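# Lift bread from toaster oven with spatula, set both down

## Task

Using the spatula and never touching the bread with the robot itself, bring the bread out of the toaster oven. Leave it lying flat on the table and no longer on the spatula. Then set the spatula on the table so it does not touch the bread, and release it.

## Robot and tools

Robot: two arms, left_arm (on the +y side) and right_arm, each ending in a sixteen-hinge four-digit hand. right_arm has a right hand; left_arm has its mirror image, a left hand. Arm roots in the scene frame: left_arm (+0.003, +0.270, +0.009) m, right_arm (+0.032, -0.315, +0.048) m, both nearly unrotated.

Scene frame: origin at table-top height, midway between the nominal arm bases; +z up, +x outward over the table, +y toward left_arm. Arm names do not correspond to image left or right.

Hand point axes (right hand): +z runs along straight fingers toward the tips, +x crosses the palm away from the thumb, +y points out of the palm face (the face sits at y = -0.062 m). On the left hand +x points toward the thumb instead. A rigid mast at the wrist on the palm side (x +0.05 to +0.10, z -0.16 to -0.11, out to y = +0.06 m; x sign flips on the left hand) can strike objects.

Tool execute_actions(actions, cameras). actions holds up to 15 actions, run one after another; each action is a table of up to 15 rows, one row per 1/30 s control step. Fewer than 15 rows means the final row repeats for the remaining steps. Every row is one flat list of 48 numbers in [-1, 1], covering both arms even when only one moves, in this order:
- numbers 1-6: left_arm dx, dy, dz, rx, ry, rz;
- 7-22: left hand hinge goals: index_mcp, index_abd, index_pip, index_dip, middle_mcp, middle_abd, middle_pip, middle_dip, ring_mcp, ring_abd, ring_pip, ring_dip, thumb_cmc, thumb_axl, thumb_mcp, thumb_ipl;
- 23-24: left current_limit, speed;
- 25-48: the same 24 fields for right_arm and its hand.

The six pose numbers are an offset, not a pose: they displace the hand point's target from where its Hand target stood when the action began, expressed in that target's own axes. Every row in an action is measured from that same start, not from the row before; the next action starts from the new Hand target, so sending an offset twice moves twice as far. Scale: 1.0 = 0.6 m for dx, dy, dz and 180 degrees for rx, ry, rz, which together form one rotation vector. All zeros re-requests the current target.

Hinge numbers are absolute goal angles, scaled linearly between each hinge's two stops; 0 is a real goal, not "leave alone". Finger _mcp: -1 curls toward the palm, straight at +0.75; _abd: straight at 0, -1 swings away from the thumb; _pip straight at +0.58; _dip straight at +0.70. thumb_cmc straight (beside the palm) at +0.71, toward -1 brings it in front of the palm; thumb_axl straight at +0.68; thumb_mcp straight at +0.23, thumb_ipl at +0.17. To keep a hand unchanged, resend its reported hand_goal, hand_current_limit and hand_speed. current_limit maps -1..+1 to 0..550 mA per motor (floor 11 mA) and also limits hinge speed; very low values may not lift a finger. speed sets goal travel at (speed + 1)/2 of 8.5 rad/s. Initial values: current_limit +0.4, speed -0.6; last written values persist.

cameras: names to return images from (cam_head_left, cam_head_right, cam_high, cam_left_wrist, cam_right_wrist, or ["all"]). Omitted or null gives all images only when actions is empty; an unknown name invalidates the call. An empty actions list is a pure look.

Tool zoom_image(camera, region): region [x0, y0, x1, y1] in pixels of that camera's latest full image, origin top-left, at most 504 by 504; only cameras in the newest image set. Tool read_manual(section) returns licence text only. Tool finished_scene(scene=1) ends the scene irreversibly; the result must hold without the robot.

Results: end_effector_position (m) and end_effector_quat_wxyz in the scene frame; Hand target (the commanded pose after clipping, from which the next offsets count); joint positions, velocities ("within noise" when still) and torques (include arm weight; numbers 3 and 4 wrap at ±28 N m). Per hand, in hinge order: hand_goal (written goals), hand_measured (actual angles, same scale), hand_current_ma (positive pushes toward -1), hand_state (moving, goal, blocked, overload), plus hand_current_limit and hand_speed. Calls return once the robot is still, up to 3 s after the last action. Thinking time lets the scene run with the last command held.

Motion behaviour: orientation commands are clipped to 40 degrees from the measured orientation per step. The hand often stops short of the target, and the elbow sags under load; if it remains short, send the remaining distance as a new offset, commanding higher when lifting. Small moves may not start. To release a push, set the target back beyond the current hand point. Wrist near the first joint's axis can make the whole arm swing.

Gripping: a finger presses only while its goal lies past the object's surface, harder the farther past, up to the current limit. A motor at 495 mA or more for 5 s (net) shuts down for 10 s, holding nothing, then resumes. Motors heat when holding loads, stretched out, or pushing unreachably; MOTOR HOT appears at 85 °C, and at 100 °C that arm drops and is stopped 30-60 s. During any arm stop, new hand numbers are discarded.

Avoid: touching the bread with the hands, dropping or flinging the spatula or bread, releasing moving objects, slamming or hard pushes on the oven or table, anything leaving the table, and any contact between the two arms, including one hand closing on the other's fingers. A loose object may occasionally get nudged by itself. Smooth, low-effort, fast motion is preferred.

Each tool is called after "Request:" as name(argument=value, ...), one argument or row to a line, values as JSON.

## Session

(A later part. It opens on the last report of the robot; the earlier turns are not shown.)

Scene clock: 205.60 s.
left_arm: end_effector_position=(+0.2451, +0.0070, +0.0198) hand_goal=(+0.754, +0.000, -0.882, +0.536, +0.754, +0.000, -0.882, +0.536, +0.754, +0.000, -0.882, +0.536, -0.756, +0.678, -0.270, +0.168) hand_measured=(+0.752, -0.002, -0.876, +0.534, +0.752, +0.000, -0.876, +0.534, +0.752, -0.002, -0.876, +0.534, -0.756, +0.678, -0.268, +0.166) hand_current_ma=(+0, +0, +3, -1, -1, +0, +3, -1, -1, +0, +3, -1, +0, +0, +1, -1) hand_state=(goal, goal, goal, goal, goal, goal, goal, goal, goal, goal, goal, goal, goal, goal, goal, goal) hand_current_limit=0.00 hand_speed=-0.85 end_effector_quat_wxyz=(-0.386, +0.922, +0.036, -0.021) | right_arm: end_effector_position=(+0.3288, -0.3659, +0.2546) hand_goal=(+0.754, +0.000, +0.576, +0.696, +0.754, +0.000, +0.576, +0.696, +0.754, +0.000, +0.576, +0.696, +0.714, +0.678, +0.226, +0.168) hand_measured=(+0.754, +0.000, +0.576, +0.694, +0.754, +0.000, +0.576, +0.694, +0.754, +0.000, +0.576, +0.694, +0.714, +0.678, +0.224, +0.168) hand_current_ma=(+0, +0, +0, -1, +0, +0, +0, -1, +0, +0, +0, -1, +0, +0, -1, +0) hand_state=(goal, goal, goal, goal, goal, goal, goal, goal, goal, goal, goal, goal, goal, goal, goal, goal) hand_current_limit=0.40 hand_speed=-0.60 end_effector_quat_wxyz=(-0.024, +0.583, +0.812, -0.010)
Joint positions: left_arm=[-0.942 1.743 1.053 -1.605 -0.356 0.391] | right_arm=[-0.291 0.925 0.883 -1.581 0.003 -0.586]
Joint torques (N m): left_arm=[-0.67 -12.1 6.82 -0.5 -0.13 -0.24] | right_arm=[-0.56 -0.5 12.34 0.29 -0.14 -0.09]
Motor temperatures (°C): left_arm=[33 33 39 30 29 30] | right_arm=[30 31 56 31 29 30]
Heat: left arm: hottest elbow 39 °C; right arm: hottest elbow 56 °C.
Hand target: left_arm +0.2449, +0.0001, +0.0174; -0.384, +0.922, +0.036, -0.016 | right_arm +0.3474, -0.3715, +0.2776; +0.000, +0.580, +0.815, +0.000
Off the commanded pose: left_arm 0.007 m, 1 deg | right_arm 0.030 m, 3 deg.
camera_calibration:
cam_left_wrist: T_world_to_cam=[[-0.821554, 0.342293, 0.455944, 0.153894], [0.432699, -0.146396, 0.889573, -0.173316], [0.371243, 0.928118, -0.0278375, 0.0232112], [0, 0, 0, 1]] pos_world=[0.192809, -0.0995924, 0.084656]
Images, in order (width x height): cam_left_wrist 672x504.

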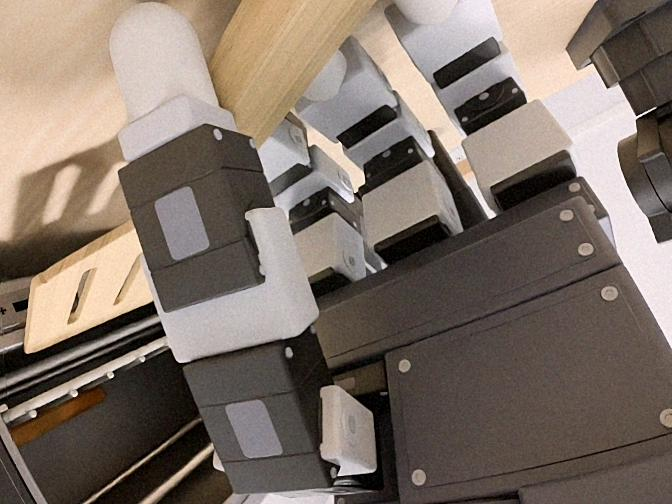

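Request:
execute_actions(
  actions=[
    [[0,0,0,0,0,0,0.753,0,-0.883,0.536,0.753,0,-0.883,0.536,0.753,0,-0.883,0.536,-0.757,0.678,0.1,0.168,0.2,-0.7,0,0,0,0,0,0,0.754,0,0.576,0.696,0.754,0,0.576,0.696,0.754,0,0.576,0.696,0.714,0.678,0.226,0.168,0.4,-0.6]],
    [[0,-0.012,-0.012,0,0,0,0.753,0,-0.883,0.536,0.753,0,-0.883,0.536,0.753,0,-0.883,0.536,-0.757,0.678,0.1,0.168,0.2,-0.7,0,0,0,0,0,0,0.754,0,0.576,0.696,0.754,0,0.576,0.696,0.754,0,0.576,0.696,0.714,0.678,0.226,0.168,0.4,-0.6]],
  ],
  cameras=["cam_left_wrist", "cam_head_right"],
)

Scene clock: 208.47 s.
left_arm: end_effector_position=(+0.2443, +0.0081, +0.0203) hand_goal=(+0.754, +0.000, -0.882, +0.536, +0.754, +0.000, -0.882, +0.536, +0.754, +0.000, -0.882, +0.536, -0.756, +0.678, +0.100, +0.168) hand_measured=(+0.752, -0.002, -0.876, +0.534, +0.752, +0.000, -0.876, +0.534, +0.752, -0.002, -0.876, +0.534, -0.756, +0.678, +0.092, +0.166) hand_current_ma=(+0, +0, +3, -1, -1, +0, +3, -1, -1, +0, +3, -1, +0, +0, -6, -1) hand_state=(goal, goal, goal, goal, goal, goal, goal, goal, goal, goal, goal, goal, goal, goal, goal, goal) hand_current_limit=0.20 hand_speed=-0.70 end_effector_quat_wxyz=(-0.388, +0.921, +0.035, -0.022) | right_arm: end_effector_position=(+0.3288, -0.3659, +0.2546) hand_goal=(+0.754, +0.000, +0.576, +0.696, +0.754, +0.000, +0.576, +0.696, +0.754, +0.000, +0.576, +0.696, +0.714, +0.678, +0.226, +0.168) hand_measured=(+0.754, +0.000, +0.576, +0.694, +0.754, +0.000, +0.576, +0.694, +0.754, +0.000, +0.576, +0.694, +0.714, +0.678, +0.224, +0.168) hand_current_ma=(+0, +0, +0, -1, +0, +0, +0, -1, +0, +0, +0, -1, +0, +0, -1, +0) hand_state=(goal, goal, goal, goal, goal, goal, goal, goal, goal, goal, goal, goal, goal, goal, goal, goal) hand_current_limit=0.40 hand_speed=-0.60 end_effector_quat_wxyz=(-0.024, +0.583, +0.812, -0.010)
Joint positions: left_arm=[-0.942 1.743 1.053 -1.611 -0.356 0.391] | right_arm=[-0.291 0.925 0.883 -1.581 0.003 -0.586]
Joint torques (N m): left_arm=[-0.73 -13.45 7.62 -1.35 -0.11 -0.23] | right_arm=[-0.85 -0.26 12.41 0.46 -0.15 -0.1]
Motor temperatures (°C): left_arm=[33 33 39 30 29 30] | right_arm=[30 31 56 31 29 30]
Heat: left arm: hottest elbow 39 °C; right arm: hottest elbow 56 °C.
Hand target: left_arm +0.2449, +0.0001, +0.0276; -0.384, +0.922, +0.036, -0.016 | right_arm +0.3474, -0.3715, +0.2776; +0.000, +0.580, +0.815, +0.000
Off the commanded pose: left_arm 0.011 m, 1 deg | right_arm 0.030 m, 3 deg.
camera_calibration:
cam_left_wrist: T_world_to_cam=[[-0.820075, 0.340102, 0.460225, 0.152172], [0.435586, -0.150595, 0.88746, -0.173903], [0.371135, 0.928252, -0.0246442, 0.0224582], [0, 0, 0, 1]] pos_world=[0.192207, -0.0987898, 0.0848527]
Images, in order (width x height): cam_head_right 896x504, cam_left_wrist 672x504.

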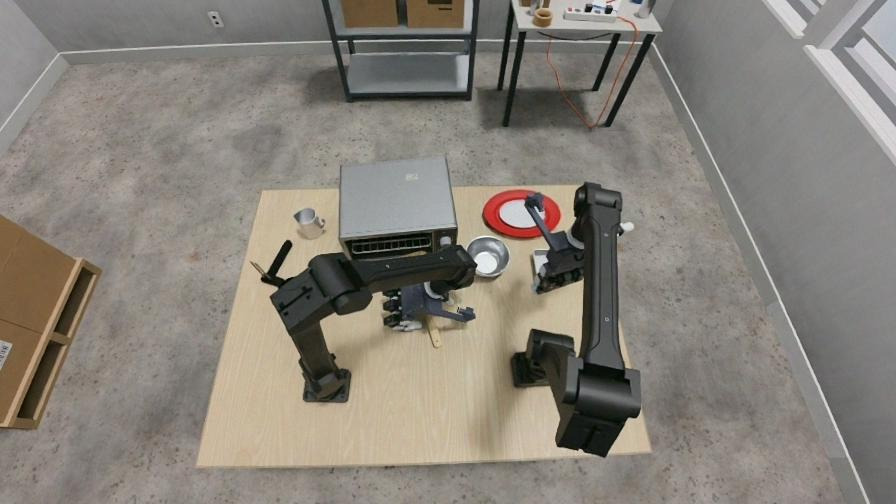

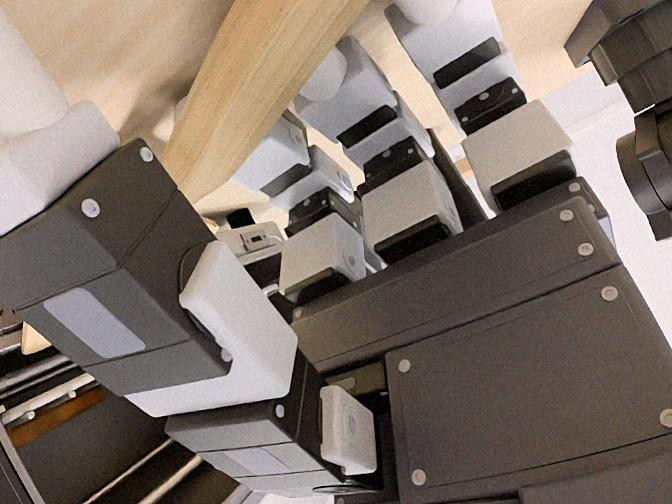

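Request:
execute_actions(
  actions=[
    [[0,0.033,-0.0143,0,0,0,0.753,0,-0.883,0.536,0.753,0,-0.883,0.536,0.753,0,-0.883,0.536,-0.757,0.678,0.1,0.168,0.2,-0.7,0,0,0,0,0,0,0.754,0,0.576,0.696,0.754,0,0.576,0.696,0.754,0,0.576,0.696,0.714,0.678,0.226,0.168,0.4,-0.6]],
  ],
  cameras=["cam_left_wrist", "cam_head_right"],
)

Request:
zoom_image(
  camera="cam_head_right",
  region=[340, 220, 480, 360],
)

Scene clock: 210.97 s.
left_arm: end_effector_position=(+0.2419, -0.0026, +0.0177) hand_goal=(+0.754, +0.000, -0.882, +0.536, +0.754, +0.000, -0.882, +0.536, +0.754, +0.000, -0.882, +0.536, -0.756, +0.678, +0.100, +0.168) hand_measured=(+0.752, -0.002, -0.884, +0.534, +0.752, +0.000, -0.882, +0.534, +0.752, -0.002, -0.880, +0.534, -0.756, +0.678, +0.094, +0.166) hand_current_ma=(+0, +0, -1, -1, -1, +0, +0, -1, -1, +0, +1, -1, +0, +0, -5, -1) hand_state=(goal, goal, goal, goal, goal, goal, goal, goal, goal, goal, goal, goal, goal, goal, goal, goal) hand_current_limit=0.20 hand_speed=-0.70 end_effector_quat_wxyz=(-0.391, +0.919, +0.036, -0.023) | right_arm: end_effector_position=(+0.3288, -0.3659, +0.2546) hand_goal=(+0.754, +0.000, +0.576, +0.696, +0.754, +0.000, +0.576, +0.696, +0.754, +0.000, +0.576, +0.696, +0.714, +0.678, +0.226, +0.168) hand_measured=(+0.754, +0.000, +0.576, +0.694, +0.754, +0.000, +0.576, +0.694, +0.754, +0.000, +0.576, +0.694, +0.714, +0.678, +0.224, +0.168) hand_current_ma=(+0, +0, +0, -1, +0, +0, +0, -1, +0, +0, +0, -1, +0, +0, -1, +0) hand_state=(goal, goal, goal, goal, goal, goal, goal, goal, goal, goal, goal, goal, goal, goal, goal, goal) hand_current_limit=0.40 hand_speed=-0.60 end_effector_quat_wxyz=(-0.024, +0.583, +0.812, -0.010)
Joint positions: left_arm=[-0.963 1.77 1.079 -1.624 -0.344 0.371] | right_arm=[-0.291 0.925 0.883 -1.581 0.003 -0.586]
Joint torques (N m): left_arm=[-0.97 -11.87 9.59 -0.95 -0.01 -0.22] | right_arm=[-1.55 -0.79 12.34 0.28 -0.17 -0.09]
Motor temperatures (°C): left_arm=[33 33 39 30 29 30] | right_arm=[30 31 56 31 29 30]
Heat: left arm: hottest elbow 39 °C; right arm: hottest elbow 56 °C.
Hand target: left_arm +0.2464, -0.0199, +0.0196; -0.384, +0.922, +0.036, -0.016 | right_arm +0.3474, -0.3715, +0.2776; +0.000, +0.580, +0.815, +0.000
Off the commanded pose: left_arm 0.018 m, 1 deg | right_arm 0.030 m, 3 deg.
camera_calibration:
cam_left_wrist: T_world_to_cam=[[-0.820009, 0.335617, 0.463624, 0.155028], [0.436912, -0.156201, 0.885838, -0.172495], [0.369721, 0.928958, -0.0185489, 0.0334908], [0, 0, 0, 1]] pos_world=[0.190107, -0.110086, 0.0815489]
Images, in order (width x height): cam_head_right 896x504, cam_left_wrist 672x504.

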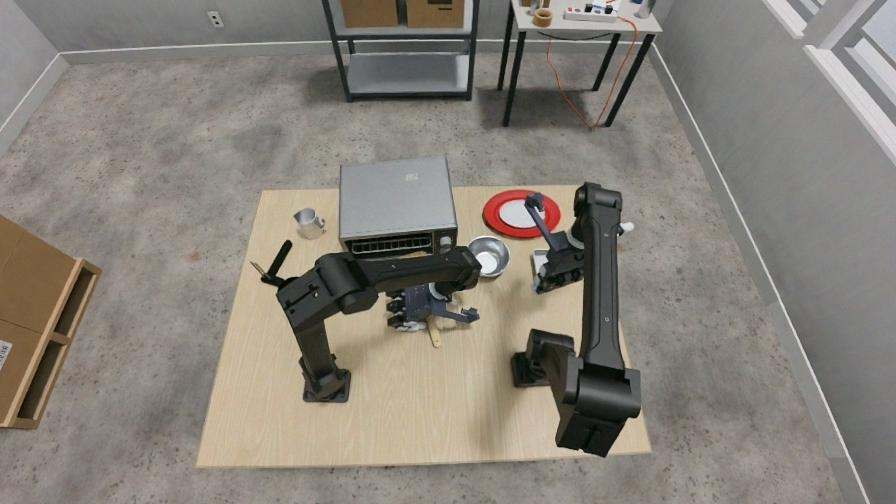

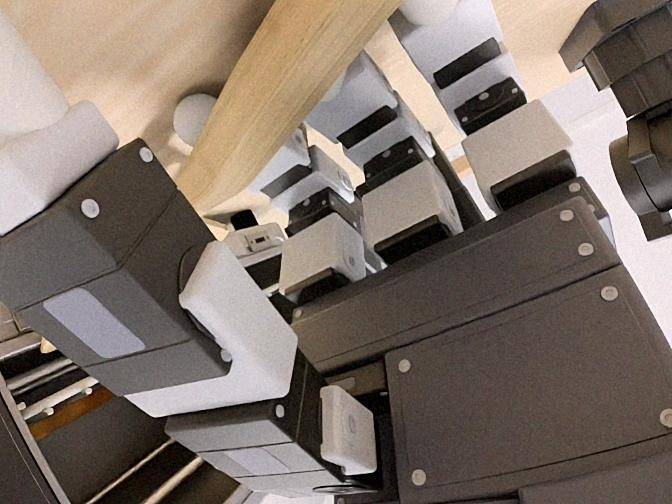

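Scaled by 3.600.

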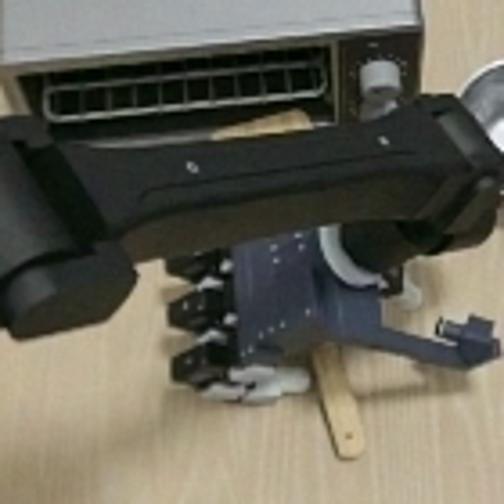

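Request:
execute_actions(
  actions=[
    [[0,0.0235,-0.0236,0,0,0,0.753,0,-0.883,0.536,0.753,0,-0.883,0.536,0.753,0,-0.883,0.536,-0.757,0.678,0.1,0.168,0.2,-0.7,0,0,0,0,0,0,0.754,0,0.576,0.696,0.754,0,0.576,0.696,0.754,0,0.576,0.696,0.714,0.678,0.226,0.168,0.4,-0.6]],
  ],
  cameras=["cam_left_wrist"],
)

Scene clock: 211.83 s.
left_arm: end_effector_position=(+0.2440, -0.0219, +0.0177) hand_goal=(+0.754, +0.000, -0.882, +0.536, +0.754, +0.000, -0.882, +0.536, +0.754, +0.000, -0.882, +0.536, -0.756, +0.678, +0.100, +0.168) hand_measured=(+0.752, -0.002, -0.884, +0.534, +0.752, +0.000, -0.882, +0.534, +0.752, -0.002, -0.880, +0.534, -0.756, +0.678, +0.094, +0.166) hand_current_ma=(+0, +0, -1, -1, +0, +0, +0, -1, -1, +0, +1, -1, +0, +0, -5, -1) hand_state=(goal, goal, goal, goal, goal, goal, goal, goal, goal, goal, goal, goal, goal, goal, goal, goal) hand_current_limit=0.20 hand_speed=-0.70 end_effector_quat_wxyz=(-0.392, +0.919, +0.035, -0.023) | right_arm: end_effector_position=(+0.3288, -0.3659, +0.2546) hand_goal=(+0.754, +0.000, +0.576, +0.696, +0.754, +0.000, +0.576, +0.696, +0.754, +0.000, +0.576, +0.696, +0.714, +0.678, +0.226, +0.168) hand_measured=(+0.754, +0.000, +0.576, +0.694, +0.754, +0.000, +0.576, +0.694, +0.754, +0.000, +0.576, +0.694, +0.714, +0.678, +0.224, +0.168) hand_current_ma=(+0, +0, +0, -1, +0, +0, +0, -1, +0, +0, +0, -1, +0, +0, -1, +0) hand_state=(goal, goal, goal, goal, goal, goal, goal, goal, goal, goal, goal, goal, goal, goal, goal, goal) hand_current_limit=0.40 hand_speed=-0.60 end_effector_quat_wxyz=(-0.024, +0.583, +0.812, -0.010)
Joint positions: left_arm=[-0.984 1.809 1.136 -1.649 -0.331 0.355] | right_arm=[-0.291 0.925 0.883 -1.581 0.003 -0.586]
Joint torques (N m): left_arm=[-0.97 -12.69 9.85 -0.92 0.04 -0.22] | right_arm=[-1.03 -0.73 12.42 0.29 -0.13 -0.11]
Motor temperatures (°C): left_arm=[33 34 39 30 29 30] | right_arm=[30 31 56 31 29 30]
Heat: left arm: hottest elbow 39 °C; right arm: hottest elbow 56 °C.
Hand target: left_arm +0.2480, -0.0397, +0.0195; -0.384, +0.922, +0.036, -0.016 | right_arm +0.3474, -0.3715, +0.2776; +0.000, +0.580, +0.815, +0.000
Off the commanded pose: left_arm 0.018 m, 1 deg | right_arm 0.030 m, 3 deg.
camera_calibration:
cam_left_wrist: T_world_to_cam=[[-0.81932, 0.335837, 0.464681, 0.163082], [0.437102, -0.1586, 0.885318, -0.176525], [0.371021, 0.928472, -0.0168506, 0.0503183], [0, 0, 0, 1]] pos_world=[0.192106, -0.129485, 0.0813478]
Images, in order (width x height): cam_left_wrist 672x504.

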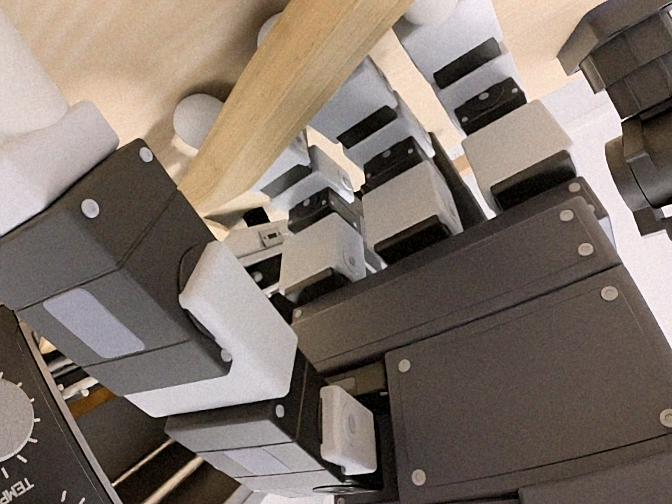

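Request:
execute_actions(
  actions=[
    [[0,0,0,0,0,0,0.753,0,-0.883,0.536,0.753,0,-0.883,0.536,0.753,0,-0.883,0.536,-0.757,0.678,0.3,0.168,0.3,-0.6,0,0,0,0,0,0,0.754,0,0.576,0.696,0.754,0,0.576,0.696,0.754,0,0.576,0.696,0.714,0.678,0.226,0.168,0.4,-0.6]],
    [[0,0,0,0,0,0,0.753,0,-0.883,0.536,0.753,0,-0.883,0.536,0.753,0,-0.883,0.536,-0.757,0.678,0.3,-0.9,0.3,-0.5,0,0,0,0,0,0,0.754,0,0.576,0.696,0.754,0,0.576,0.696,0.754,0,0.576,0.696,0.714,0.678,0.226,0.168,0.4,-0.6]],
    [[0,0,0,0,0,0,0.753,0,-0.883,0.536,0.753,0,-0.883,0.536,0.753,0,-0.883,0.536,-0.757,0.678,0.3,-0.9,0.3,-0.5,0,0,0,0,0,0,0.754,0,0.576,0.696,0.754,0,0.576,0.696,0.754,0,0.576,0.696,0.714,0.678,0.226,0.168,0.4,-0.6]],
    [[0,0,0,0,0,0,0.753,0,-0.883,0.536,0.753,0,-0.883,0.536,0.753,0,-0.883,0.536,-0.757,0.678,-0.2,-0.9,0.3,-0.6,0,0,0,0,0,0,0.754,0,0.576,0.696,0.754,0,0.576,0.696,0.754,0,0.576,0.696,0.714,0.678,0.226,0.168,0.4,-0.6]],
  ],
  cameras=["cam_left_wrist"],
)

Scene clock: 214.77 s.
left_arm: end_effector_position=(+0.2440, -0.0219, +0.0177) hand_goal=(+0.754, +0.000, -0.882, +0.536, +0.754, +0.000, -0.882, +0.536, +0.754, +0.000, -0.882, +0.536, -0.756, +0.678, -0.200, -0.900) hand_measured=(+0.752, -0.002, -0.884, +0.534, +0.752, +0.000, -0.882, +0.534, +0.752, -0.002, -0.880, +0.534, -0.756, +0.678, -0.196, -0.896) hand_current_ma=(+0, +0, -1, -1, +0, +0, +0, -1, -1, +0, +1, -1, +0, +0, +2, +2) hand_state=(goal, goal, goal, goal, goal, goal, goal, goal, goal, goal, goal, goal, goal, goal, goal, goal) hand_current_limit=0.30 hand_speed=-0.60 end_effector_quat_wxyz=(-0.392, +0.919, +0.035, -0.023) | right_arm: end_effector_position=(+0.3288, -0.3659, +0.2546) hand_goal=(+0.754, +0.000, +0.576, +0.696, +0.754, +0.000, +0.576, +0.696, +0.754, +0.000, +0.576, +0.696, +0.714, +0.678, +0.226, +0.168) hand_measured=(+0.754, +0.000, +0.576, +0.694, +0.754, +0.000, +0.576, +0.694, +0.754, +0.000, +0.576, +0.694, +0.714, +0.678, +0.224, +0.168) hand_current_ma=(+0, +0, +0, -1, +0, +0, +0, -1, +0, +0, +0, -1, +0, +0, -1, +0) hand_state=(goal, goal, goal, goal, goal, goal, goal, goal, goal, goal, goal, goal, goal, goal, goal, goal) hand_current_limit=0.40 hand_speed=-0.60 end_effector_quat_wxyz=(-0.024, +0.583, +0.812, -0.010)
Joint positions: left_arm=[-0.984 1.809 1.136 -1.649 -0.33 0.355] | right_arm=[-0.291 0.925 0.883 -1.581 0.003 -0.586]
Joint torques (N m): left_arm=[-0.91 -12.63 9.72 -0.94 0.03 -0.23] | right_arm=[-0.56 -0.73 12.41 0.29 -0.15 -0.09]
Motor temperatures (°C): left_arm=[33 34 39 30 29 30] | right_arm=[30 31 56 31 29 30]
Heat: left arm: hottest elbow 39 °C; right arm: hottest elbow 56 °C.
Hand target: left_arm +0.2479, -0.0397, +0.0195; -0.384, +0.922, +0.036, -0.016 | right_arm +0.3474, -0.3715, +0.2776; +0.000, +0.580, +0.815, +0.000
Off the commanded pose: left_arm 0.018 m, 1 deg | right_arm 0.030 m, 3 deg.
camera_calibration:
cam_left_wrist: T_world_to_cam=[[-0.819296, 0.335717, 0.46481, 0.163051], [0.437324, -0.158388, 0.885247, -0.176534], [0.370812, 0.928551, -0.0170505, 0.050385], [0, 0, 0, 1]] pos_world=[0.192106, -0.129485, 0.0813478]
Images, in order (width x height): cam_left_wrist 672x504.

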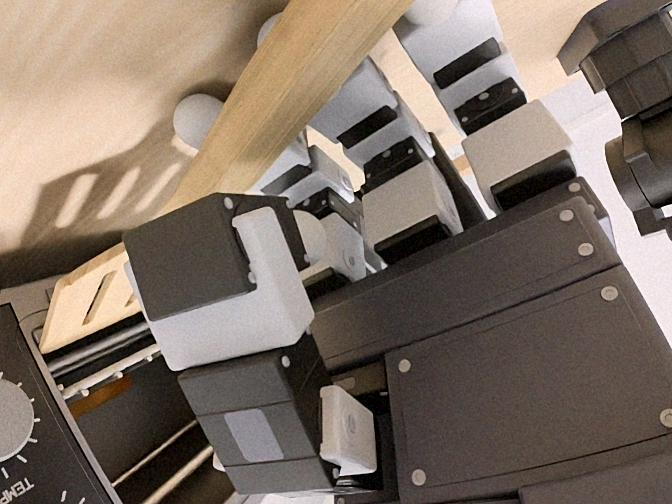

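Request:
execute_actions(
  actions=[
    [[0,0,0,0,0,0,0.753,0,-0.883,0.19,0.753,0,-0.883,0.19,0.753,0,-0.883,0.19,-0.757,0.678,-0.25,-0.9,0.3,-0.85,0,0,0,0,0,0,0.754,0,0.576,0.696,0.754,0,0.576,0.696,0.754,0,0.576,0.696,0.714,0.678,0.226,0.168,0.4,-0.6]],
    [[0,0,0,0,0,0,0.753,0,-0.883,0.19,0.753,0,-0.883,0.19,0.753,0,-0.883,0.19,-0.757,0.678,-0.25,-0.9,0.3,-0.85,0,0,0,0,0,0,0.754,0,0.576,0.696,0.754,0,0.576,0.696,0.754,0,0.576,0.696,0.714,0.678,0.226,0.168,0.4,-0.6]],
  ],
  cameras=["cam_left_wrist", "cam_head_right"],
)

Request:
zoom_image(
  camera="cam_head_right",
  region=[340, 220, 480, 360],
)

Scene clock: 216.23 s.
left_arm: end_effector_position=(+0.2440, -0.0233, +0.0171) hand_goal=(+0.754, +0.000, -0.882, +0.190, +0.754, +0.000, -0.882, +0.190, +0.754, +0.000, -0.882, +0.190, -0.756, +0.678, -0.250, -0.900) hand_measured=(+0.754, -0.002, -0.884, +0.194, +0.752, +0.000, -0.878, +0.200, +0.752, -0.002, -0.880, +0.194, -0.756, +0.678, -0.246, -0.896) hand_current_ma=(+0, +0, +0, +2, +0, +0, +1, +6, -1, +0, +1, +1, +0, +0, +3, +2) hand_state=(goal, goal, goal, goal, goal, goal, goal, goal, goal, goal, goal, goal, goal, goal, goal, goal) hand_current_limit=0.30 hand_speed=-0.85 end_effector_quat_wxyz=(-0.392, +0.919, +0.036, -0.024) | right_arm: end_effector_position=(+0.3288, -0.3659, +0.2546) hand_goal=(+0.754, +0.000, +0.576, +0.696, +0.754, +0.000, +0.576, +0.696, +0.754, +0.000, +0.576, +0.696, +0.714, +0.678, +0.226, +0.168) hand_measured=(+0.754, +0.000, +0.576, +0.694, +0.754, +0.000, +0.576, +0.694, +0.754, +0.000, +0.576, +0.694, +0.714, +0.678, +0.224, +0.168) hand_current_ma=(+0, +0, +0, -1, +0, +0, +0, -1, +0, +0, +0, -1, +0, +0, -1, +0) hand_state=(goal, goal, goal, goal, goal, goal, goal, goal, goal, goal, goal, goal, goal, goal, goal, goal) hand_current_limit=0.40 hand_speed=-0.60 end_effector_quat_wxyz=(-0.024, +0.583, +0.812, -0.010)
Joint positions: left_arm=[-0.985 1.812 1.139 -1.649 -0.327 0.353] | right_arm=[-0.291 0.925 0.883 -1.581 0.003 -0.586]
Joint torques (N m): left_arm=[-0.91 -12.92 9.43 -0.96 -0.07 -0.21] | right_arm=[-0.79 -0.67 12.38 0.38 -0.15 -0.11]
Motor temperatures (°C): left_arm=[33 34 39 30 29 30] | right_arm=[30 31 56 31 29 30]
Heat: left arm: hottest elbow 39 °C; right arm: hottest elbow 56 °C.
Hand target: left_arm +0.2479, -0.0398, +0.0195; -0.384, +0.922, +0.036, -0.016 | right_arm +0.3474, -0.3715, +0.2776; +0.000, +0.580, +0.815, +0.000
Off the commanded pose: left_arm 0.017 m, 1 deg | right_arm 0.030 m, 3 deg.
camera_calibration:
cam_left_wrist: T_world_to_cam=[[-0.820057, 0.334274, 0.464507, 0.164015], [0.437666, -0.156635, 0.885389, -0.176309], [0.368721, 0.929369, -0.0178503, 0.0522316], [0, 0, 0, 1]] pos_world=[0.192407, -0.130985, 0.0808482]
Images, in order (width x height): cam_head_right 896x504, cam_left_wrist 672x504.

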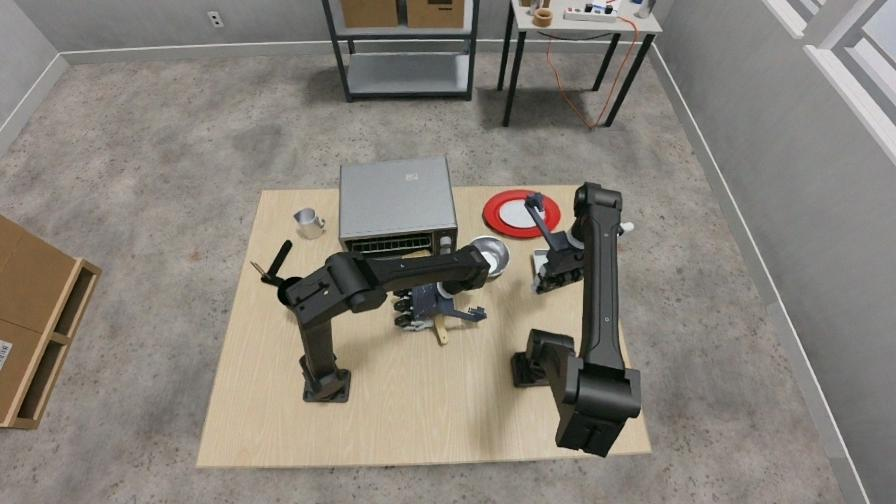

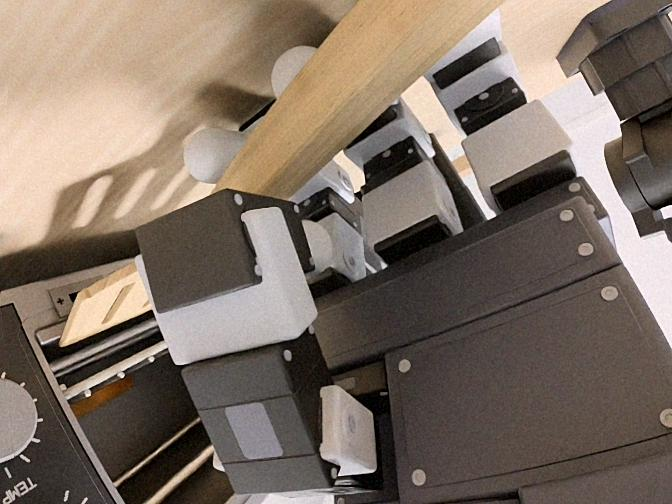

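Scaled by 3.600.

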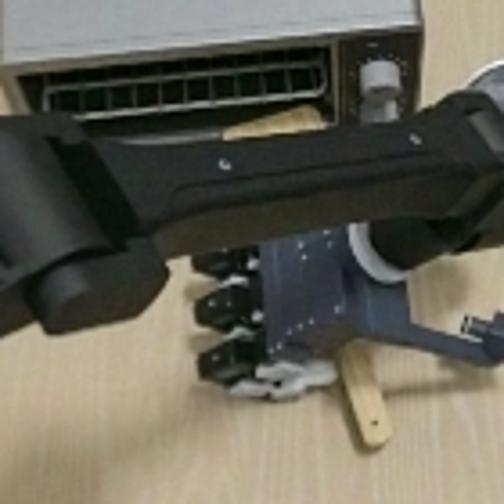

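Request:
execute_actions(
  actions=[
    [[0,0,0,0,0,0,0.753,0,-0.883,0.19,0.753,0,-0.883,0.19,0.753,0,-0.883,0.19,-0.757,0.678,-0.304,-0.76,0.1,-0.9,0,0,0,0,0,0,0.754,0,0.576,0.696,0.754,0,0.576,0.696,0.754,0,0.576,0.696,0.714,0.678,0.226,0.168,0.4,-0.6]],
    [[0,0,0,0,0,0,0.753,0,-0.883,0.19,0.753,0,-0.883,0.19,0.753,0,-0.883,0.19,-0.757,0.678,-0.304,-0.66,0.1,-0.9,0,0,0,0,0,0,0.754,0,0.576,0.696,0.754,0,0.576,0.696,0.754,0,0.576,0.696,0.714,0.678,0.226,0.168,0.4,-0.6]],
  ],
  cameras=["cam_left_wrist"],
)

Scene clock: 217.63 s.
left_arm: end_effector_position=(+0.2444, -0.0246, +0.0176) hand_goal=(+0.754, +0.000, -0.882, +0.190, +0.754, +0.000, -0.882, +0.190, +0.754, +0.000, -0.882, +0.190, -0.756, +0.678, -0.304, -0.660) hand_measured=(+0.752, -0.002, -0.882, +0.194, +0.756, +0.000, -0.860, +0.206, +0.754, -0.002, -0.874, +0.194, -0.756, +0.678, -0.328, -0.696) hand_current_ma=(+0, +0, +0, +2, +1, +0, +24, +13, +0, +0, +5, +1, +0, +0, -37, -78) hand_state=(goal, goal, goal, goal, goal, goal, blocked, goal, goal, goal, goal, goal, goal, goal, blocked, blocked) hand_current_limit=0.10 hand_speed=-0.90 end_effector_quat_wxyz=(-0.391, +0.919, +0.037, -0.022) | right_arm: end_effector_position=(+0.3288, -0.3659, +0.2546) hand_goal=(+0.754, +0.000, +0.576, +0.696, +0.754, +0.000, +0.576, +0.696, +0.754, +0.000, +0.576, +0.696, +0.714, +0.678, +0.226, +0.168) hand_measured=(+0.754, +0.000, +0.576, +0.694, +0.754, +0.000, +0.576, +0.694, +0.754, +0.000, +0.576, +0.694, +0.714, +0.678, +0.224, +0.168) hand_current_ma=(+0, +0, +0, -1, +0, +0, +0, -1, +0, +0, +0, -1, +0, +0, -1, +0) hand_state=(goal, goal, goal, goal, goal, goal, goal, goal, goal, goal, goal, goal, goal, goal, goal, goal) hand_current_limit=0.40 hand_speed=-0.60 end_effector_quat_wxyz=(-0.024, +0.583, +0.812, -0.010)
Joint positions: left_arm=[-0.987 1.812 1.142 -1.649 -0.327 0.35] | right_arm=[-0.291 0.925 0.883 -1.581 0.003 -0.586]
Joint torques (N m): left_arm=[-0.79 -12.86 9.24 -0.95 -0.07 -0.19] | right_arm=[-0.79 -0.56 12.22 0.29 -0.12 -0.09]
Motor temperatures (°C): left_arm=[33 34 39 30 29 30] | right_arm=[30 31 56 31 29 30]
Heat: left arm: hottest elbow 39 °C; right arm: hottest elbow 56 °C.
Hand target: left_arm +0.2478, -0.0397, +0.0195; -0.384, +0.922, +0.036, -0.016 | right_arm +0.3474, -0.3715, +0.2776; +0.000, +0.580, +0.815, +0.000
Off the commanded pose: left_arm 0.016 m, 1 deg | right_arm 0.030 m, 3 deg.
camera_calibration:
cam_left_wrist: T_world_to_cam=[[-0.821825, 0.334608, 0.46113, 0.164975], [0.434751, -0.154808, 0.887145, -0.176354], [0.368232, 0.929555, -0.0182454, 0.0533398], [0, 0, 0, 1]] pos_world=[0.19261, -0.132085, 0.0813501]
Images, in order (width x height): cam_left_wrist 672x504.

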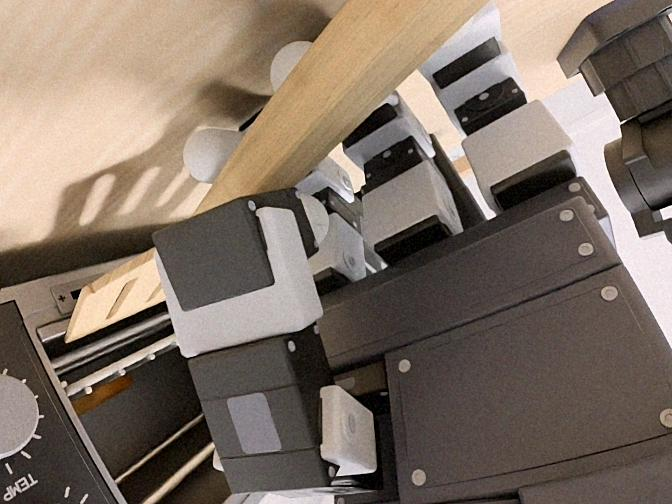

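Request:
execute_actions(
  actions=[
    [[0,0,0,0,0,0,0.753,0,-0.9,0.17,0.753,0,-0.91,0.17,0.753,0,-0.91,0.17,-0.757,0.678,-0.27,-0.55,0.3,-0.9,0,0,0,0,0,0,0.754,0,0.576,0.696,0.754,0,0.576,0.696,0.754,0,0.576,0.696,0.714,0.678,0.226,0.168,0.4,-0.6]],
    [[0,-0.02,-0.02,0,0,0,0.753,0,-0.9,0.17,0.753,0,-0.91,0.17,0.753,0,-0.91,0.17,-0.757,0.678,-0.27,-0.55,0.3,-0.9,0,0,0,0,0,0,0.754,0,0.576,0.696,0.754,0,0.576,0.696,0.754,0,0.576,0.696,0.714,0.678,0.226,0.168,0.4,-0.6]],
    [[0,-0.02,-0.02,0,0,0,0.753,0,-0.9,0.17,0.753,0,-0.91,0.17,0.753,0,-0.91,0.17,-0.757,0.678,-0.27,-0.55,0.3,-0.9,0,0,0,0,0,0,0.754,0,0.576,0.696,0.754,0,0.576,0.696,0.754,0,0.576,0.696,0.714,0.678,0.226,0.168,0.4,-0.6]],
  ],
  cameras=["cam_left_wrist", "cam_head_right", "cam_head_left"],
)

Request:
zoom_image(
  camera="cam_head_right",
  region=[340, 220, 480, 360],
)

Scene clock: 219.57 s.
left_arm: end_effector_position=(+0.2468, -0.0277, +0.0363) hand_goal=(+0.754, +0.000, -0.900, +0.170, +0.754, +0.000, -0.910, +0.170, +0.754, +0.000, -0.910, +0.170, -0.756, +0.678, -0.270, -0.550) hand_measured=(+0.764, -0.002, -0.858, +0.198, +0.756, +0.004, -0.856, +0.206, +0.754, +0.000, -0.904, +0.172, -0.746, +0.690, -0.338, -0.634) hand_current_ma=(+8, +0, +62, +32, +1, +2, +91, +48, +0, +0, +3, +1, +6, +13, -202, -298) hand_state=(goal, goal, blocked, blocked, goal, goal, blocked, blocked, goal, goal, goal, goal, goal, goal, blocked, blocked) hand_current_limit=0.30 hand_speed=-0.90 end_effector_quat_wxyz=(-0.382, +0.923, +0.041, -0.016) | right_arm: end_effector_position=(+0.3288, -0.3659, +0.2546) hand_goal=(+0.754, +0.000, +0.576, +0.696, +0.754, +0.000, +0.576, +0.696, +0.754, +0.000, +0.576, +0.696, +0.714, +0.678, +0.226, +0.168) hand_measured=(+0.754, +0.000, +0.576, +0.694, +0.754, +0.000, +0.576, +0.694, +0.754, +0.000, +0.576, +0.694, +0.714, +0.678, +0.224, +0.168) hand_current_ma=(+0, +0, +0, -1, +0, +0, +0, -1, +0, +0, +0, -1, +0, +0, -1, +0) hand_state=(goal, goal, goal, goal, goal, goal, goal, goal, goal, goal, goal, goal, goal, goal, goal, goal) hand_current_limit=0.40 hand_speed=-0.60 end_effector_quat_wxyz=(-0.024, +0.583, +0.812, -0.010)
Joint positions: left_arm=[-0.987 1.775 1.155 -1.676 -0.327 0.346] | right_arm=[-0.291 0.925 0.883 -1.581 0.003 -0.586]
Joint torques (N m): left_arm=[-0.56 -15.38 8.59 -1.44 -0.18 -0.02] | right_arm=[-0.32 -0.03 12.53 0.39 -0.12 -0.09]
Motor temperatures (°C): left_arm=[33 34 39 30 29 30] | right_arm=[30 31 56 31 29 30]
Heat: left arm: hottest elbow 39 °C; right arm: hottest elbow 56 °C.
Hand target: left_arm +0.2480, -0.0399, +0.0535; -0.384, +0.922, +0.036, -0.016 | right_arm +0.3474, -0.3715, +0.2776; +0.000, +0.580, +0.815, +0.000
Off the commanded pose: left_arm 0.021 m, 1 deg | right_arm 0.030 m, 3 deg.
joint sent to its limit (left arm) — joint 4 (wrist pitch), lower limit. The joint targets still meet the commanded pose.
camera_calibration:
cam_left_wrist: T_world_to_cam=[[-0.829458, 0.341051, 0.442362, 0.162117], [0.421871, -0.13655, 0.896314, -0.191053], [0.366094, 0.930074, -0.0306168, 0.0566798], [0, 0, 0, 1]] pos_world=[0.194319, -0.134095, 0.101264]
Images, in order (width x height): cam_head_left 896x504, cam_head_right 896x504, cam_left_wrist 672x504.

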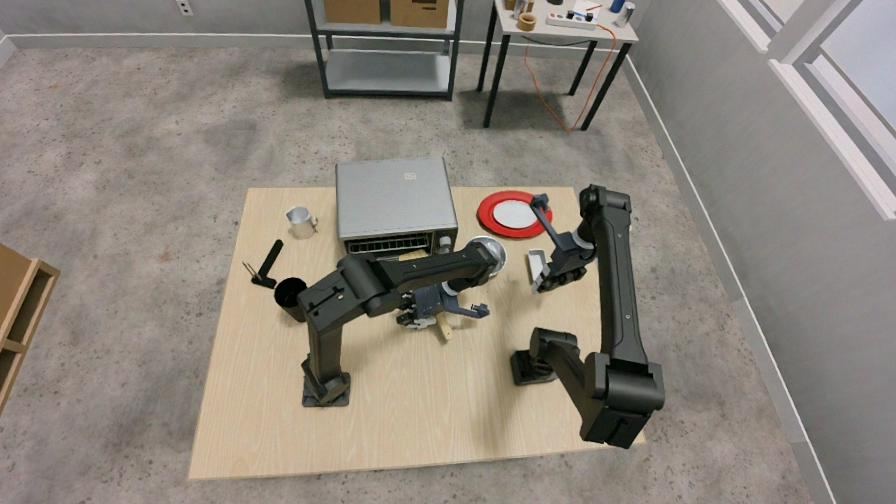

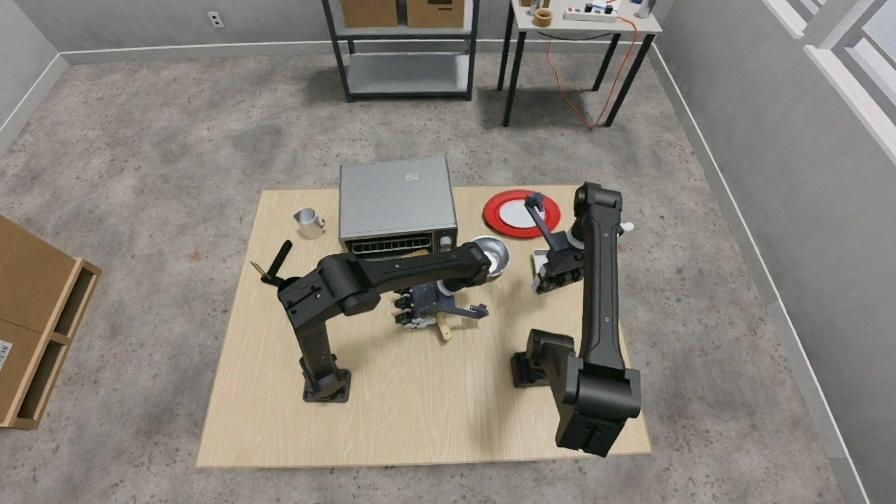

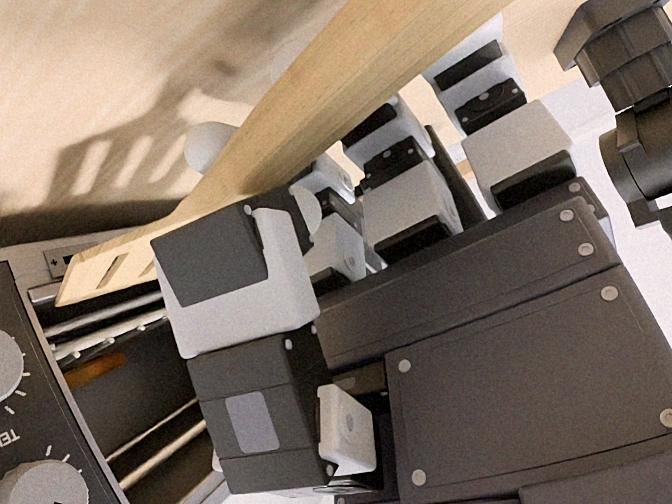

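Scaled by 3.600.

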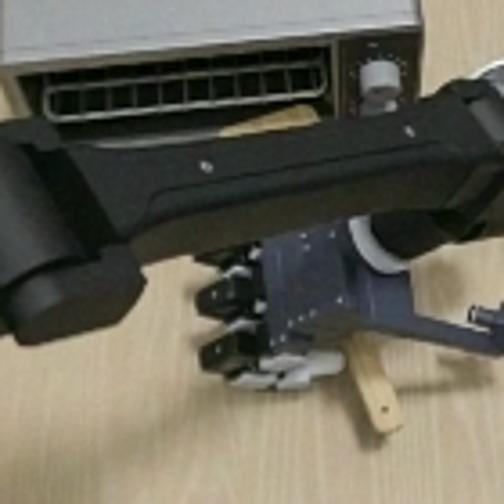

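Request:
execute_actions(
  actions=[
    [[0.0124,-0.0401,0.0025,0,0,0,0.753,0,-0.9,0.17,0.753,0,-0.91,0.17,0.753,0,-0.91,0.17,-0.757,0.678,-0.27,-0.55,0.35,-0.9,0,0,0,0,0,0,0.754,0,0.576,0.696,0.754,0,0.576,0.696,0.754,0,0.576,0.696,0.714,0.678,0.226,0.168,0.4,-0.6]],
    [[0.0124,-0.0401,0.0025,0,0,0,0.753,0,-0.9,0.17,0.753,0,-0.91,0.17,0.753,0,-0.91,0.17,-0.757,0.678,-0.27,-0.55,0.35,-0.9,0,0,0,0,0,0,0.754,0,0.576,0.696,0.754,0,0.576,0.696,0.754,0,0.576,0.696,0.714,0.678,0.226,0.168,0.4,-0.6]],
    [[0,0,0,0,0.0275,0.0274,0.753,0,-0.9,0.17,0.753,0,-0.91,0.17,0.753,0,-0.91,0.17,-0.757,0.678,-0.27,-0.55,0.35,-0.9,0,0,0,0,0,0,0.754,0,0.576,0.696,0.754,0,0.576,0.696,0.754,0,0.576,0.696,0.714,0.678,0.226,0.168,0.4,-0.6]],
    [[0,0,0,0,0.0275,0.0274,0.753,0,-0.9,0.17,0.753,0,-0.91,0.17,0.753,0,-0.91,0.17,-0.757,0.678,-0.27,-0.55,0.35,-0.9,0,0,0,0,0,0,0.754,0,0.576,0.696,0.754,0,0.576,0.696,0.754,0,0.576,0.696,0.714,0.678,0.226,0.168,0.4,-0.6]],
  ],
  cameras=["cam_left_wrist", "cam_head_right", "cam_head_left"],
)

Request:
zoom_image(
  camera="cam_head_right",
  region=[340, 220, 480, 360],
)

Request:
zoom_image(
  camera="cam_head_left",
  region=[340, 220, 480, 360],
)

Scene clock: 223.30 s.
left_arm: end_effector_position=(+0.2627, +0.0009, +0.0752) hand_goal=(+0.754, +0.000, -0.900, +0.170, +0.754, +0.000, -0.910, +0.170, +0.754, +0.000, -0.910, +0.170, -0.756, +0.678, -0.270, -0.550) hand_measured=(+0.764, +0.008, -0.836, +0.216, +0.752, +0.004, -0.890, +0.182, +0.752, +0.000, -0.904, +0.172, -0.738, +0.702, -0.338, -0.628) hand_current_ma=(+8, +4, +123, +74, +0, +1, +18, +8, -1, +0, +3, +0, +17, +34, -202, -268) hand_state=(goal, goal, blocked, blocked, goal, goal, goal, goal, goal, goal, goal, goal, goal, blocked, blocked, blocked) hand_current_limit=0.35 hand_speed=-0.90 end_effector_quat_wxyz=(-0.386, +0.920, -0.068, +0.022) | right_arm: end_effector_position=(+0.3288, -0.3659, +0.2546) hand_goal=(+0.754, +0.000, +0.576, +0.696, +0.754, +0.000, +0.576, +0.696, +0.754, +0.000, +0.576, +0.696, +0.714, +0.678, +0.226, +0.168) hand_measured=(+0.754, +0.000, +0.576, +0.694, +0.754, +0.000, +0.576, +0.694, +0.754, +0.000, +0.576, +0.694, +0.714, +0.678, +0.224, +0.168) hand_current_ma=(+0, +0, +0, -1, +0, +0, +0, -1, +0, +0, +0, -1, +0, +0, -1, +0) hand_state=(goal, goal, goal, goal, goal, goal, goal, goal, goal, goal, goal, goal, goal, goal, goal, goal) hand_current_limit=0.40 hand_speed=-0.60 end_effector_quat_wxyz=(-0.024, +0.583, +0.812, -0.010)
Joint positions: left_arm=[-0.937 1.647 1.11 -1.678 -0.503 0.588] | right_arm=[-0.291 0.925 0.883 -1.581 0.003 -0.586]
Joint torques (N m): left_arm=[-0.79 -14.15 7.53 -1.17 -0.54 -0.09] | right_arm=[-1.08 -0.03 12.36 0.28 -0.14 -0.1]
Motor temperatures (°C): left_arm=[33 34 39 30 29 30] | right_arm=[30 31 56 31 29 30]
Heat: left arm: hottest elbow 39 °C; right arm: hottest elbow 56 °C.
Hand target: left_arm +0.2601, -0.0028, +0.0856; -0.383, +0.920, -0.077, +0.031 | right_arm +0.3474, -0.3715, +0.2776; +0.000, +0.580, +0.815, +0.000
Off the commanded pose: left_arm 0.011 m, 1 deg | right_arm 0.030 m, 3 deg.
camera_calibration:
cam_left_wrist: T_world_to_cam=[[-0.723726, 0.516943, 0.457154, 0.119346], [0.389438, -0.240944, 0.888979, -0.219662], [0.5697, 0.821411, -0.02694, -0.0282112], [0, 0, 0, 1]] pos_world=[0.18799, -0.0914483, 0.139955]
Images, in order (width x height): cam_head_left 896x504, cam_head_right 896x504, cam_left_wrist 672x504.

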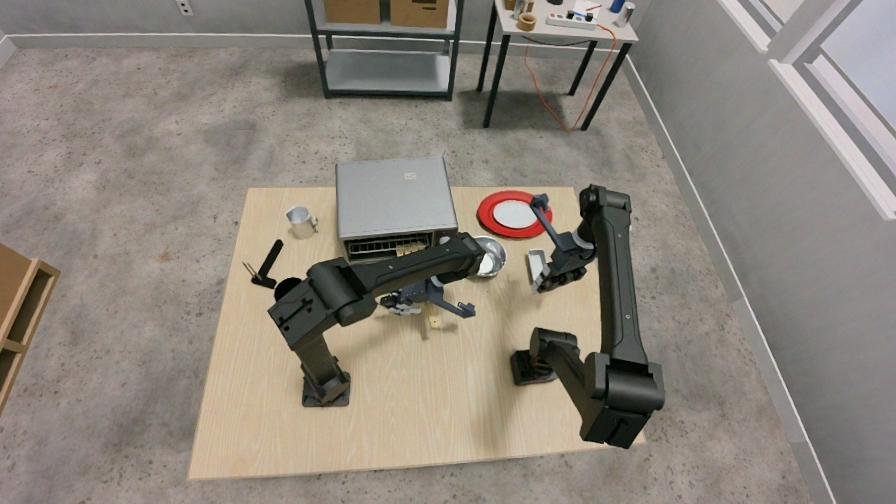

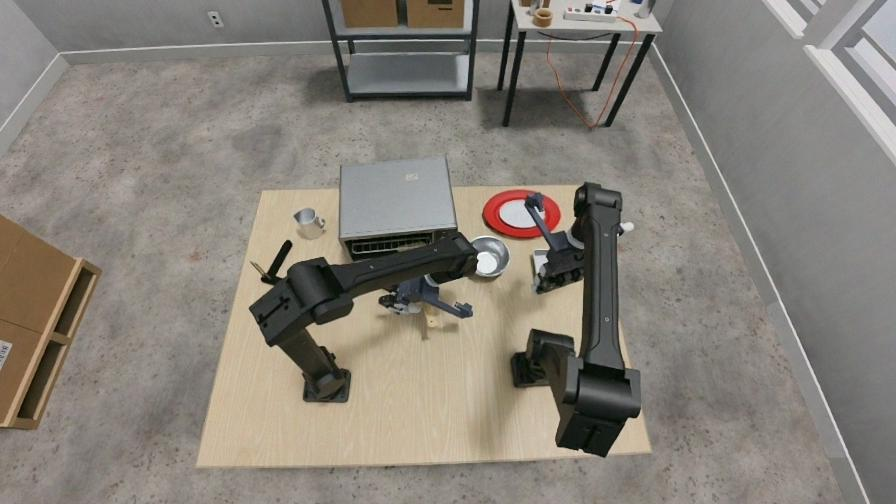

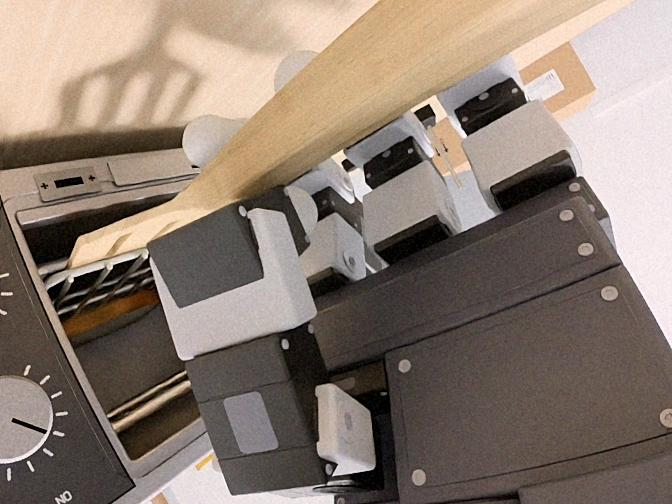

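Scaled by 3.600.

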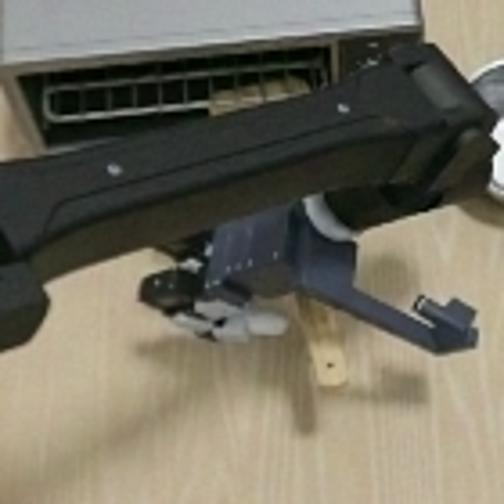

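Scaled by 3.600.

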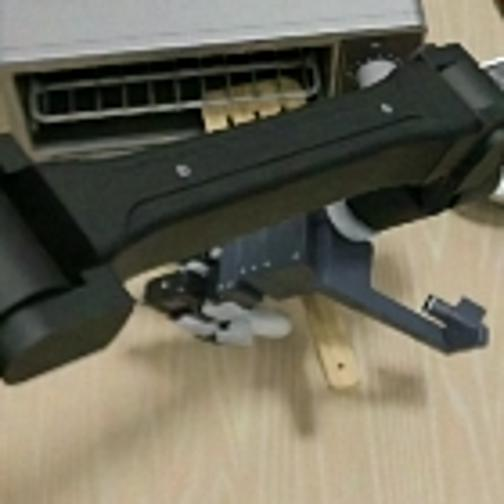

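Request:
zoom_image(
  camera="cam_left_wrist",
  region=[20, 140, 240, 320],
)

Scaled by 2.291 from the camera's 672x504 image, which has a finer 960x720 frame.

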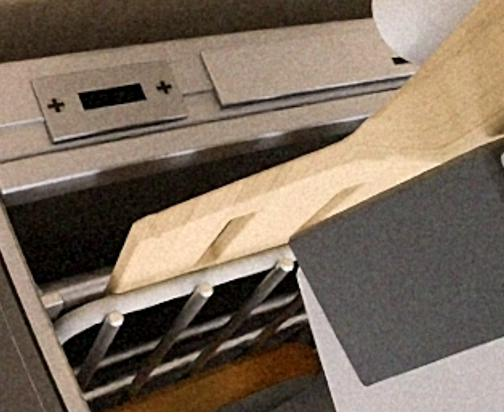

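Request:
execute_actions(
  actions=[
    [[-0.01,-0.02,-0.02,0,0,0,0.753,0,-0.97,0.1,0.753,0,-0.91,0.17,0.753,0,-0.91,0.17,-0.757,0.678,-0.27,-0.55,0.35,-0.9,0,0,0,0,0,0,0.754,0,0.576,0.696,0.754,0,0.576,0.696,0.754,0,0.576,0.696,0.714,0.678,0.226,0.168,0.4,-0.6]],
    [[0,-0.02,-0.02,0,0,0,0.753,0,-0.97,0.1,0.753,0,-0.91,0.17,0.753,0,-0.91,0.17,-0.757,0.678,-0.27,-0.55,0.35,-0.9,0,0,0,0,0,0,0.754,0,0.576,0.696,0.754,0,0.576,0.696,0.754,0,0.576,0.696,0.714,0.678,0.226,0.168,0.4,-0.6]],
  ],
  cameras=["cam_left_wrist", "cam_head_left"],
)

Request:
zoom_image(
  camera="cam_left_wrist",
  region=[20, 140, 240, 320],
)

Request:
zoom_image(
  camera="cam_head_left",
  region=[340, 220, 480, 360],
)

Scene clock: 225.30 s.
left_arm: end_effector_position=(+0.2519, +0.0017, +0.1011) hand_goal=(+0.754, +0.000, -0.970, +0.100, +0.754, +0.000, -0.910, +0.170, +0.754, +0.000, -0.910, +0.170, -0.756, +0.678, -0.270, -0.550) hand_measured=(+0.776, +0.012, -0.836, +0.214, +0.752, +0.004, -0.904, +0.174, +0.752, +0.000, -0.904, +0.172, -0.730, +0.714, -0.352, -0.628) hand_current_ma=(+26, +6, +371, +308, +0, +1, +4, +1, -1, +0, +3, +0, +32, +68, -265, -268) hand_state=(blocked, goal, blocked, blocked, goal, goal, goal, goal, goal, goal, goal, goal, blocked, blocked, blocked, blocked) hand_current_limit=0.35 hand_speed=-0.90 end_effector_quat_wxyz=(-0.359, +0.928, -0.093, +0.028) | right_arm: end_effector_position=(+0.3288, -0.3659, +0.2546) hand_goal=(+0.754, +0.000, +0.576, +0.696, +0.754, +0.000, +0.576, +0.696, +0.754, +0.000, +0.576, +0.696, +0.714, +0.678, +0.226, +0.168) hand_measured=(+0.754, +0.000, +0.576, +0.694, +0.754, +0.000, +0.576, +0.694, +0.754, +0.000, +0.576, +0.694, +0.714, +0.678, +0.224, +0.168) hand_current_ma=(+0, +0, +0, -1, +0, +0, +0, -1, +0, +0, +0, -1, +0, +0, -1, +0) hand_state=(goal, goal, goal, goal, goal, goal, goal, goal, goal, goal, goal, goal, goal, goal, goal, goal) hand_current_limit=0.40 hand_speed=-0.60 end_effector_quat_wxyz=(-0.024, +0.583, +0.812, -0.010)
Joint positions: left_arm=[-0.942 1.554 1.093 -1.681 -0.494 0.657] | right_arm=[-0.291 0.925 0.883 -1.581 0.003 -0.586]
Joint torques (N m): left_arm=[-0.38 -14.56 8.27 -0.92 -0.75 -0.28] | right_arm=[-0.67 -0.73 12.34 0.31 -0.15 -0.11]
Motor temperatures (°C): left_arm=[33 34 39 30 29 30] | right_arm=[30 31 57 31 29 30]
Heat: left arm: hottest elbow 39 °C; right arm: hottest elbow 57 °C.
Hand target: left_arm +0.2542, -0.0020, +0.1194; -0.383, +0.920, -0.077, +0.031 | right_arm +0.3474, -0.3715, +0.2776; +0.000, +0.580, +0.815, +0.000
Off the commanded pose: left_arm 0.019 m, 3 deg | right_arm 0.030 m, 3 deg.
joint sent to its limit (left arm) — joint 4 (wrist pitch), lower limit. The joint targets are off in orientation, not in position.
camera_calibration:
cam_left_wrist: T_world_to_cam=[[-0.690914, 0.577155, 0.435351, 0.0930906], [0.389623, -0.20998, 0.896718, -0.239128], [0.60896, 0.789177, -0.0797946, -0.0265505], [0, 0, 0, 1]] pos_world=[0.173656, -0.0829868, 0.171785]
Images, in order (width x height): cam_head_left 896x504, cam_left_wrist 672x504.

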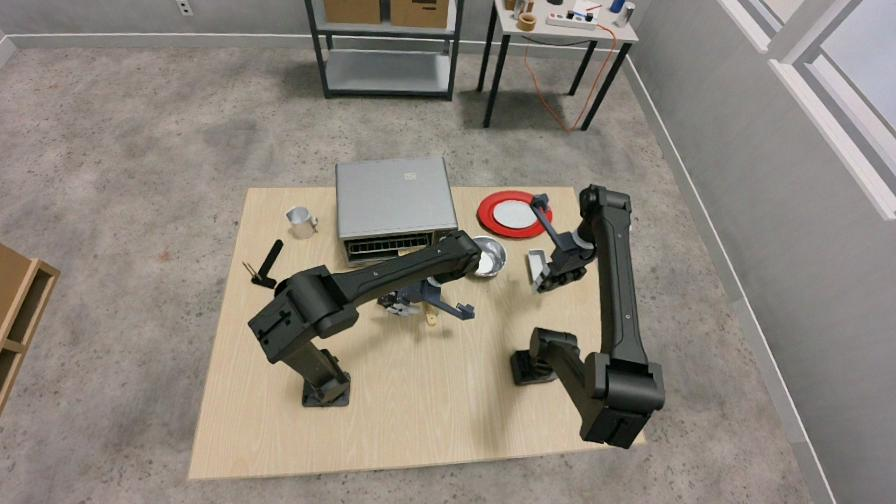

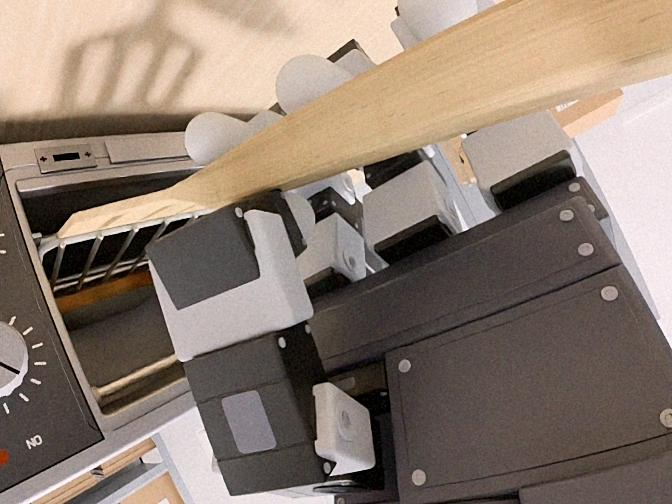

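Scaled by 2.291 from the camera's 672x504 image, which has a finer 960x720 frame.

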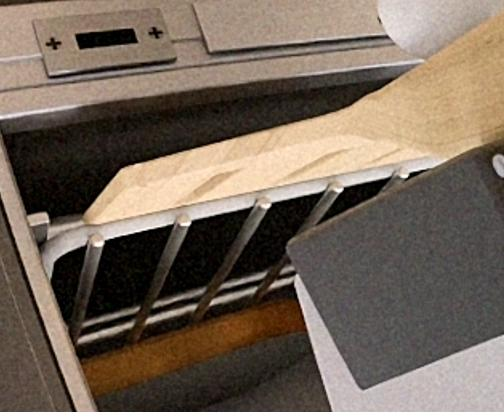

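Scaled by 3.600.

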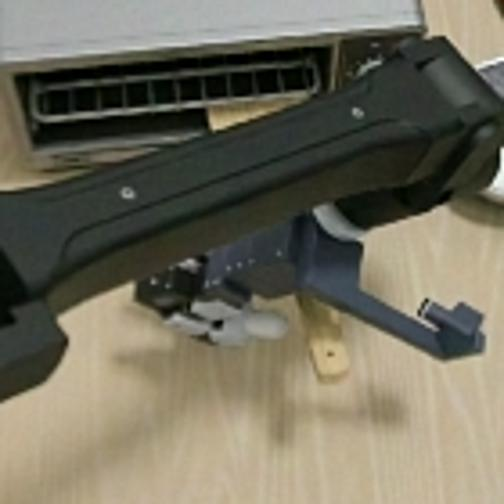

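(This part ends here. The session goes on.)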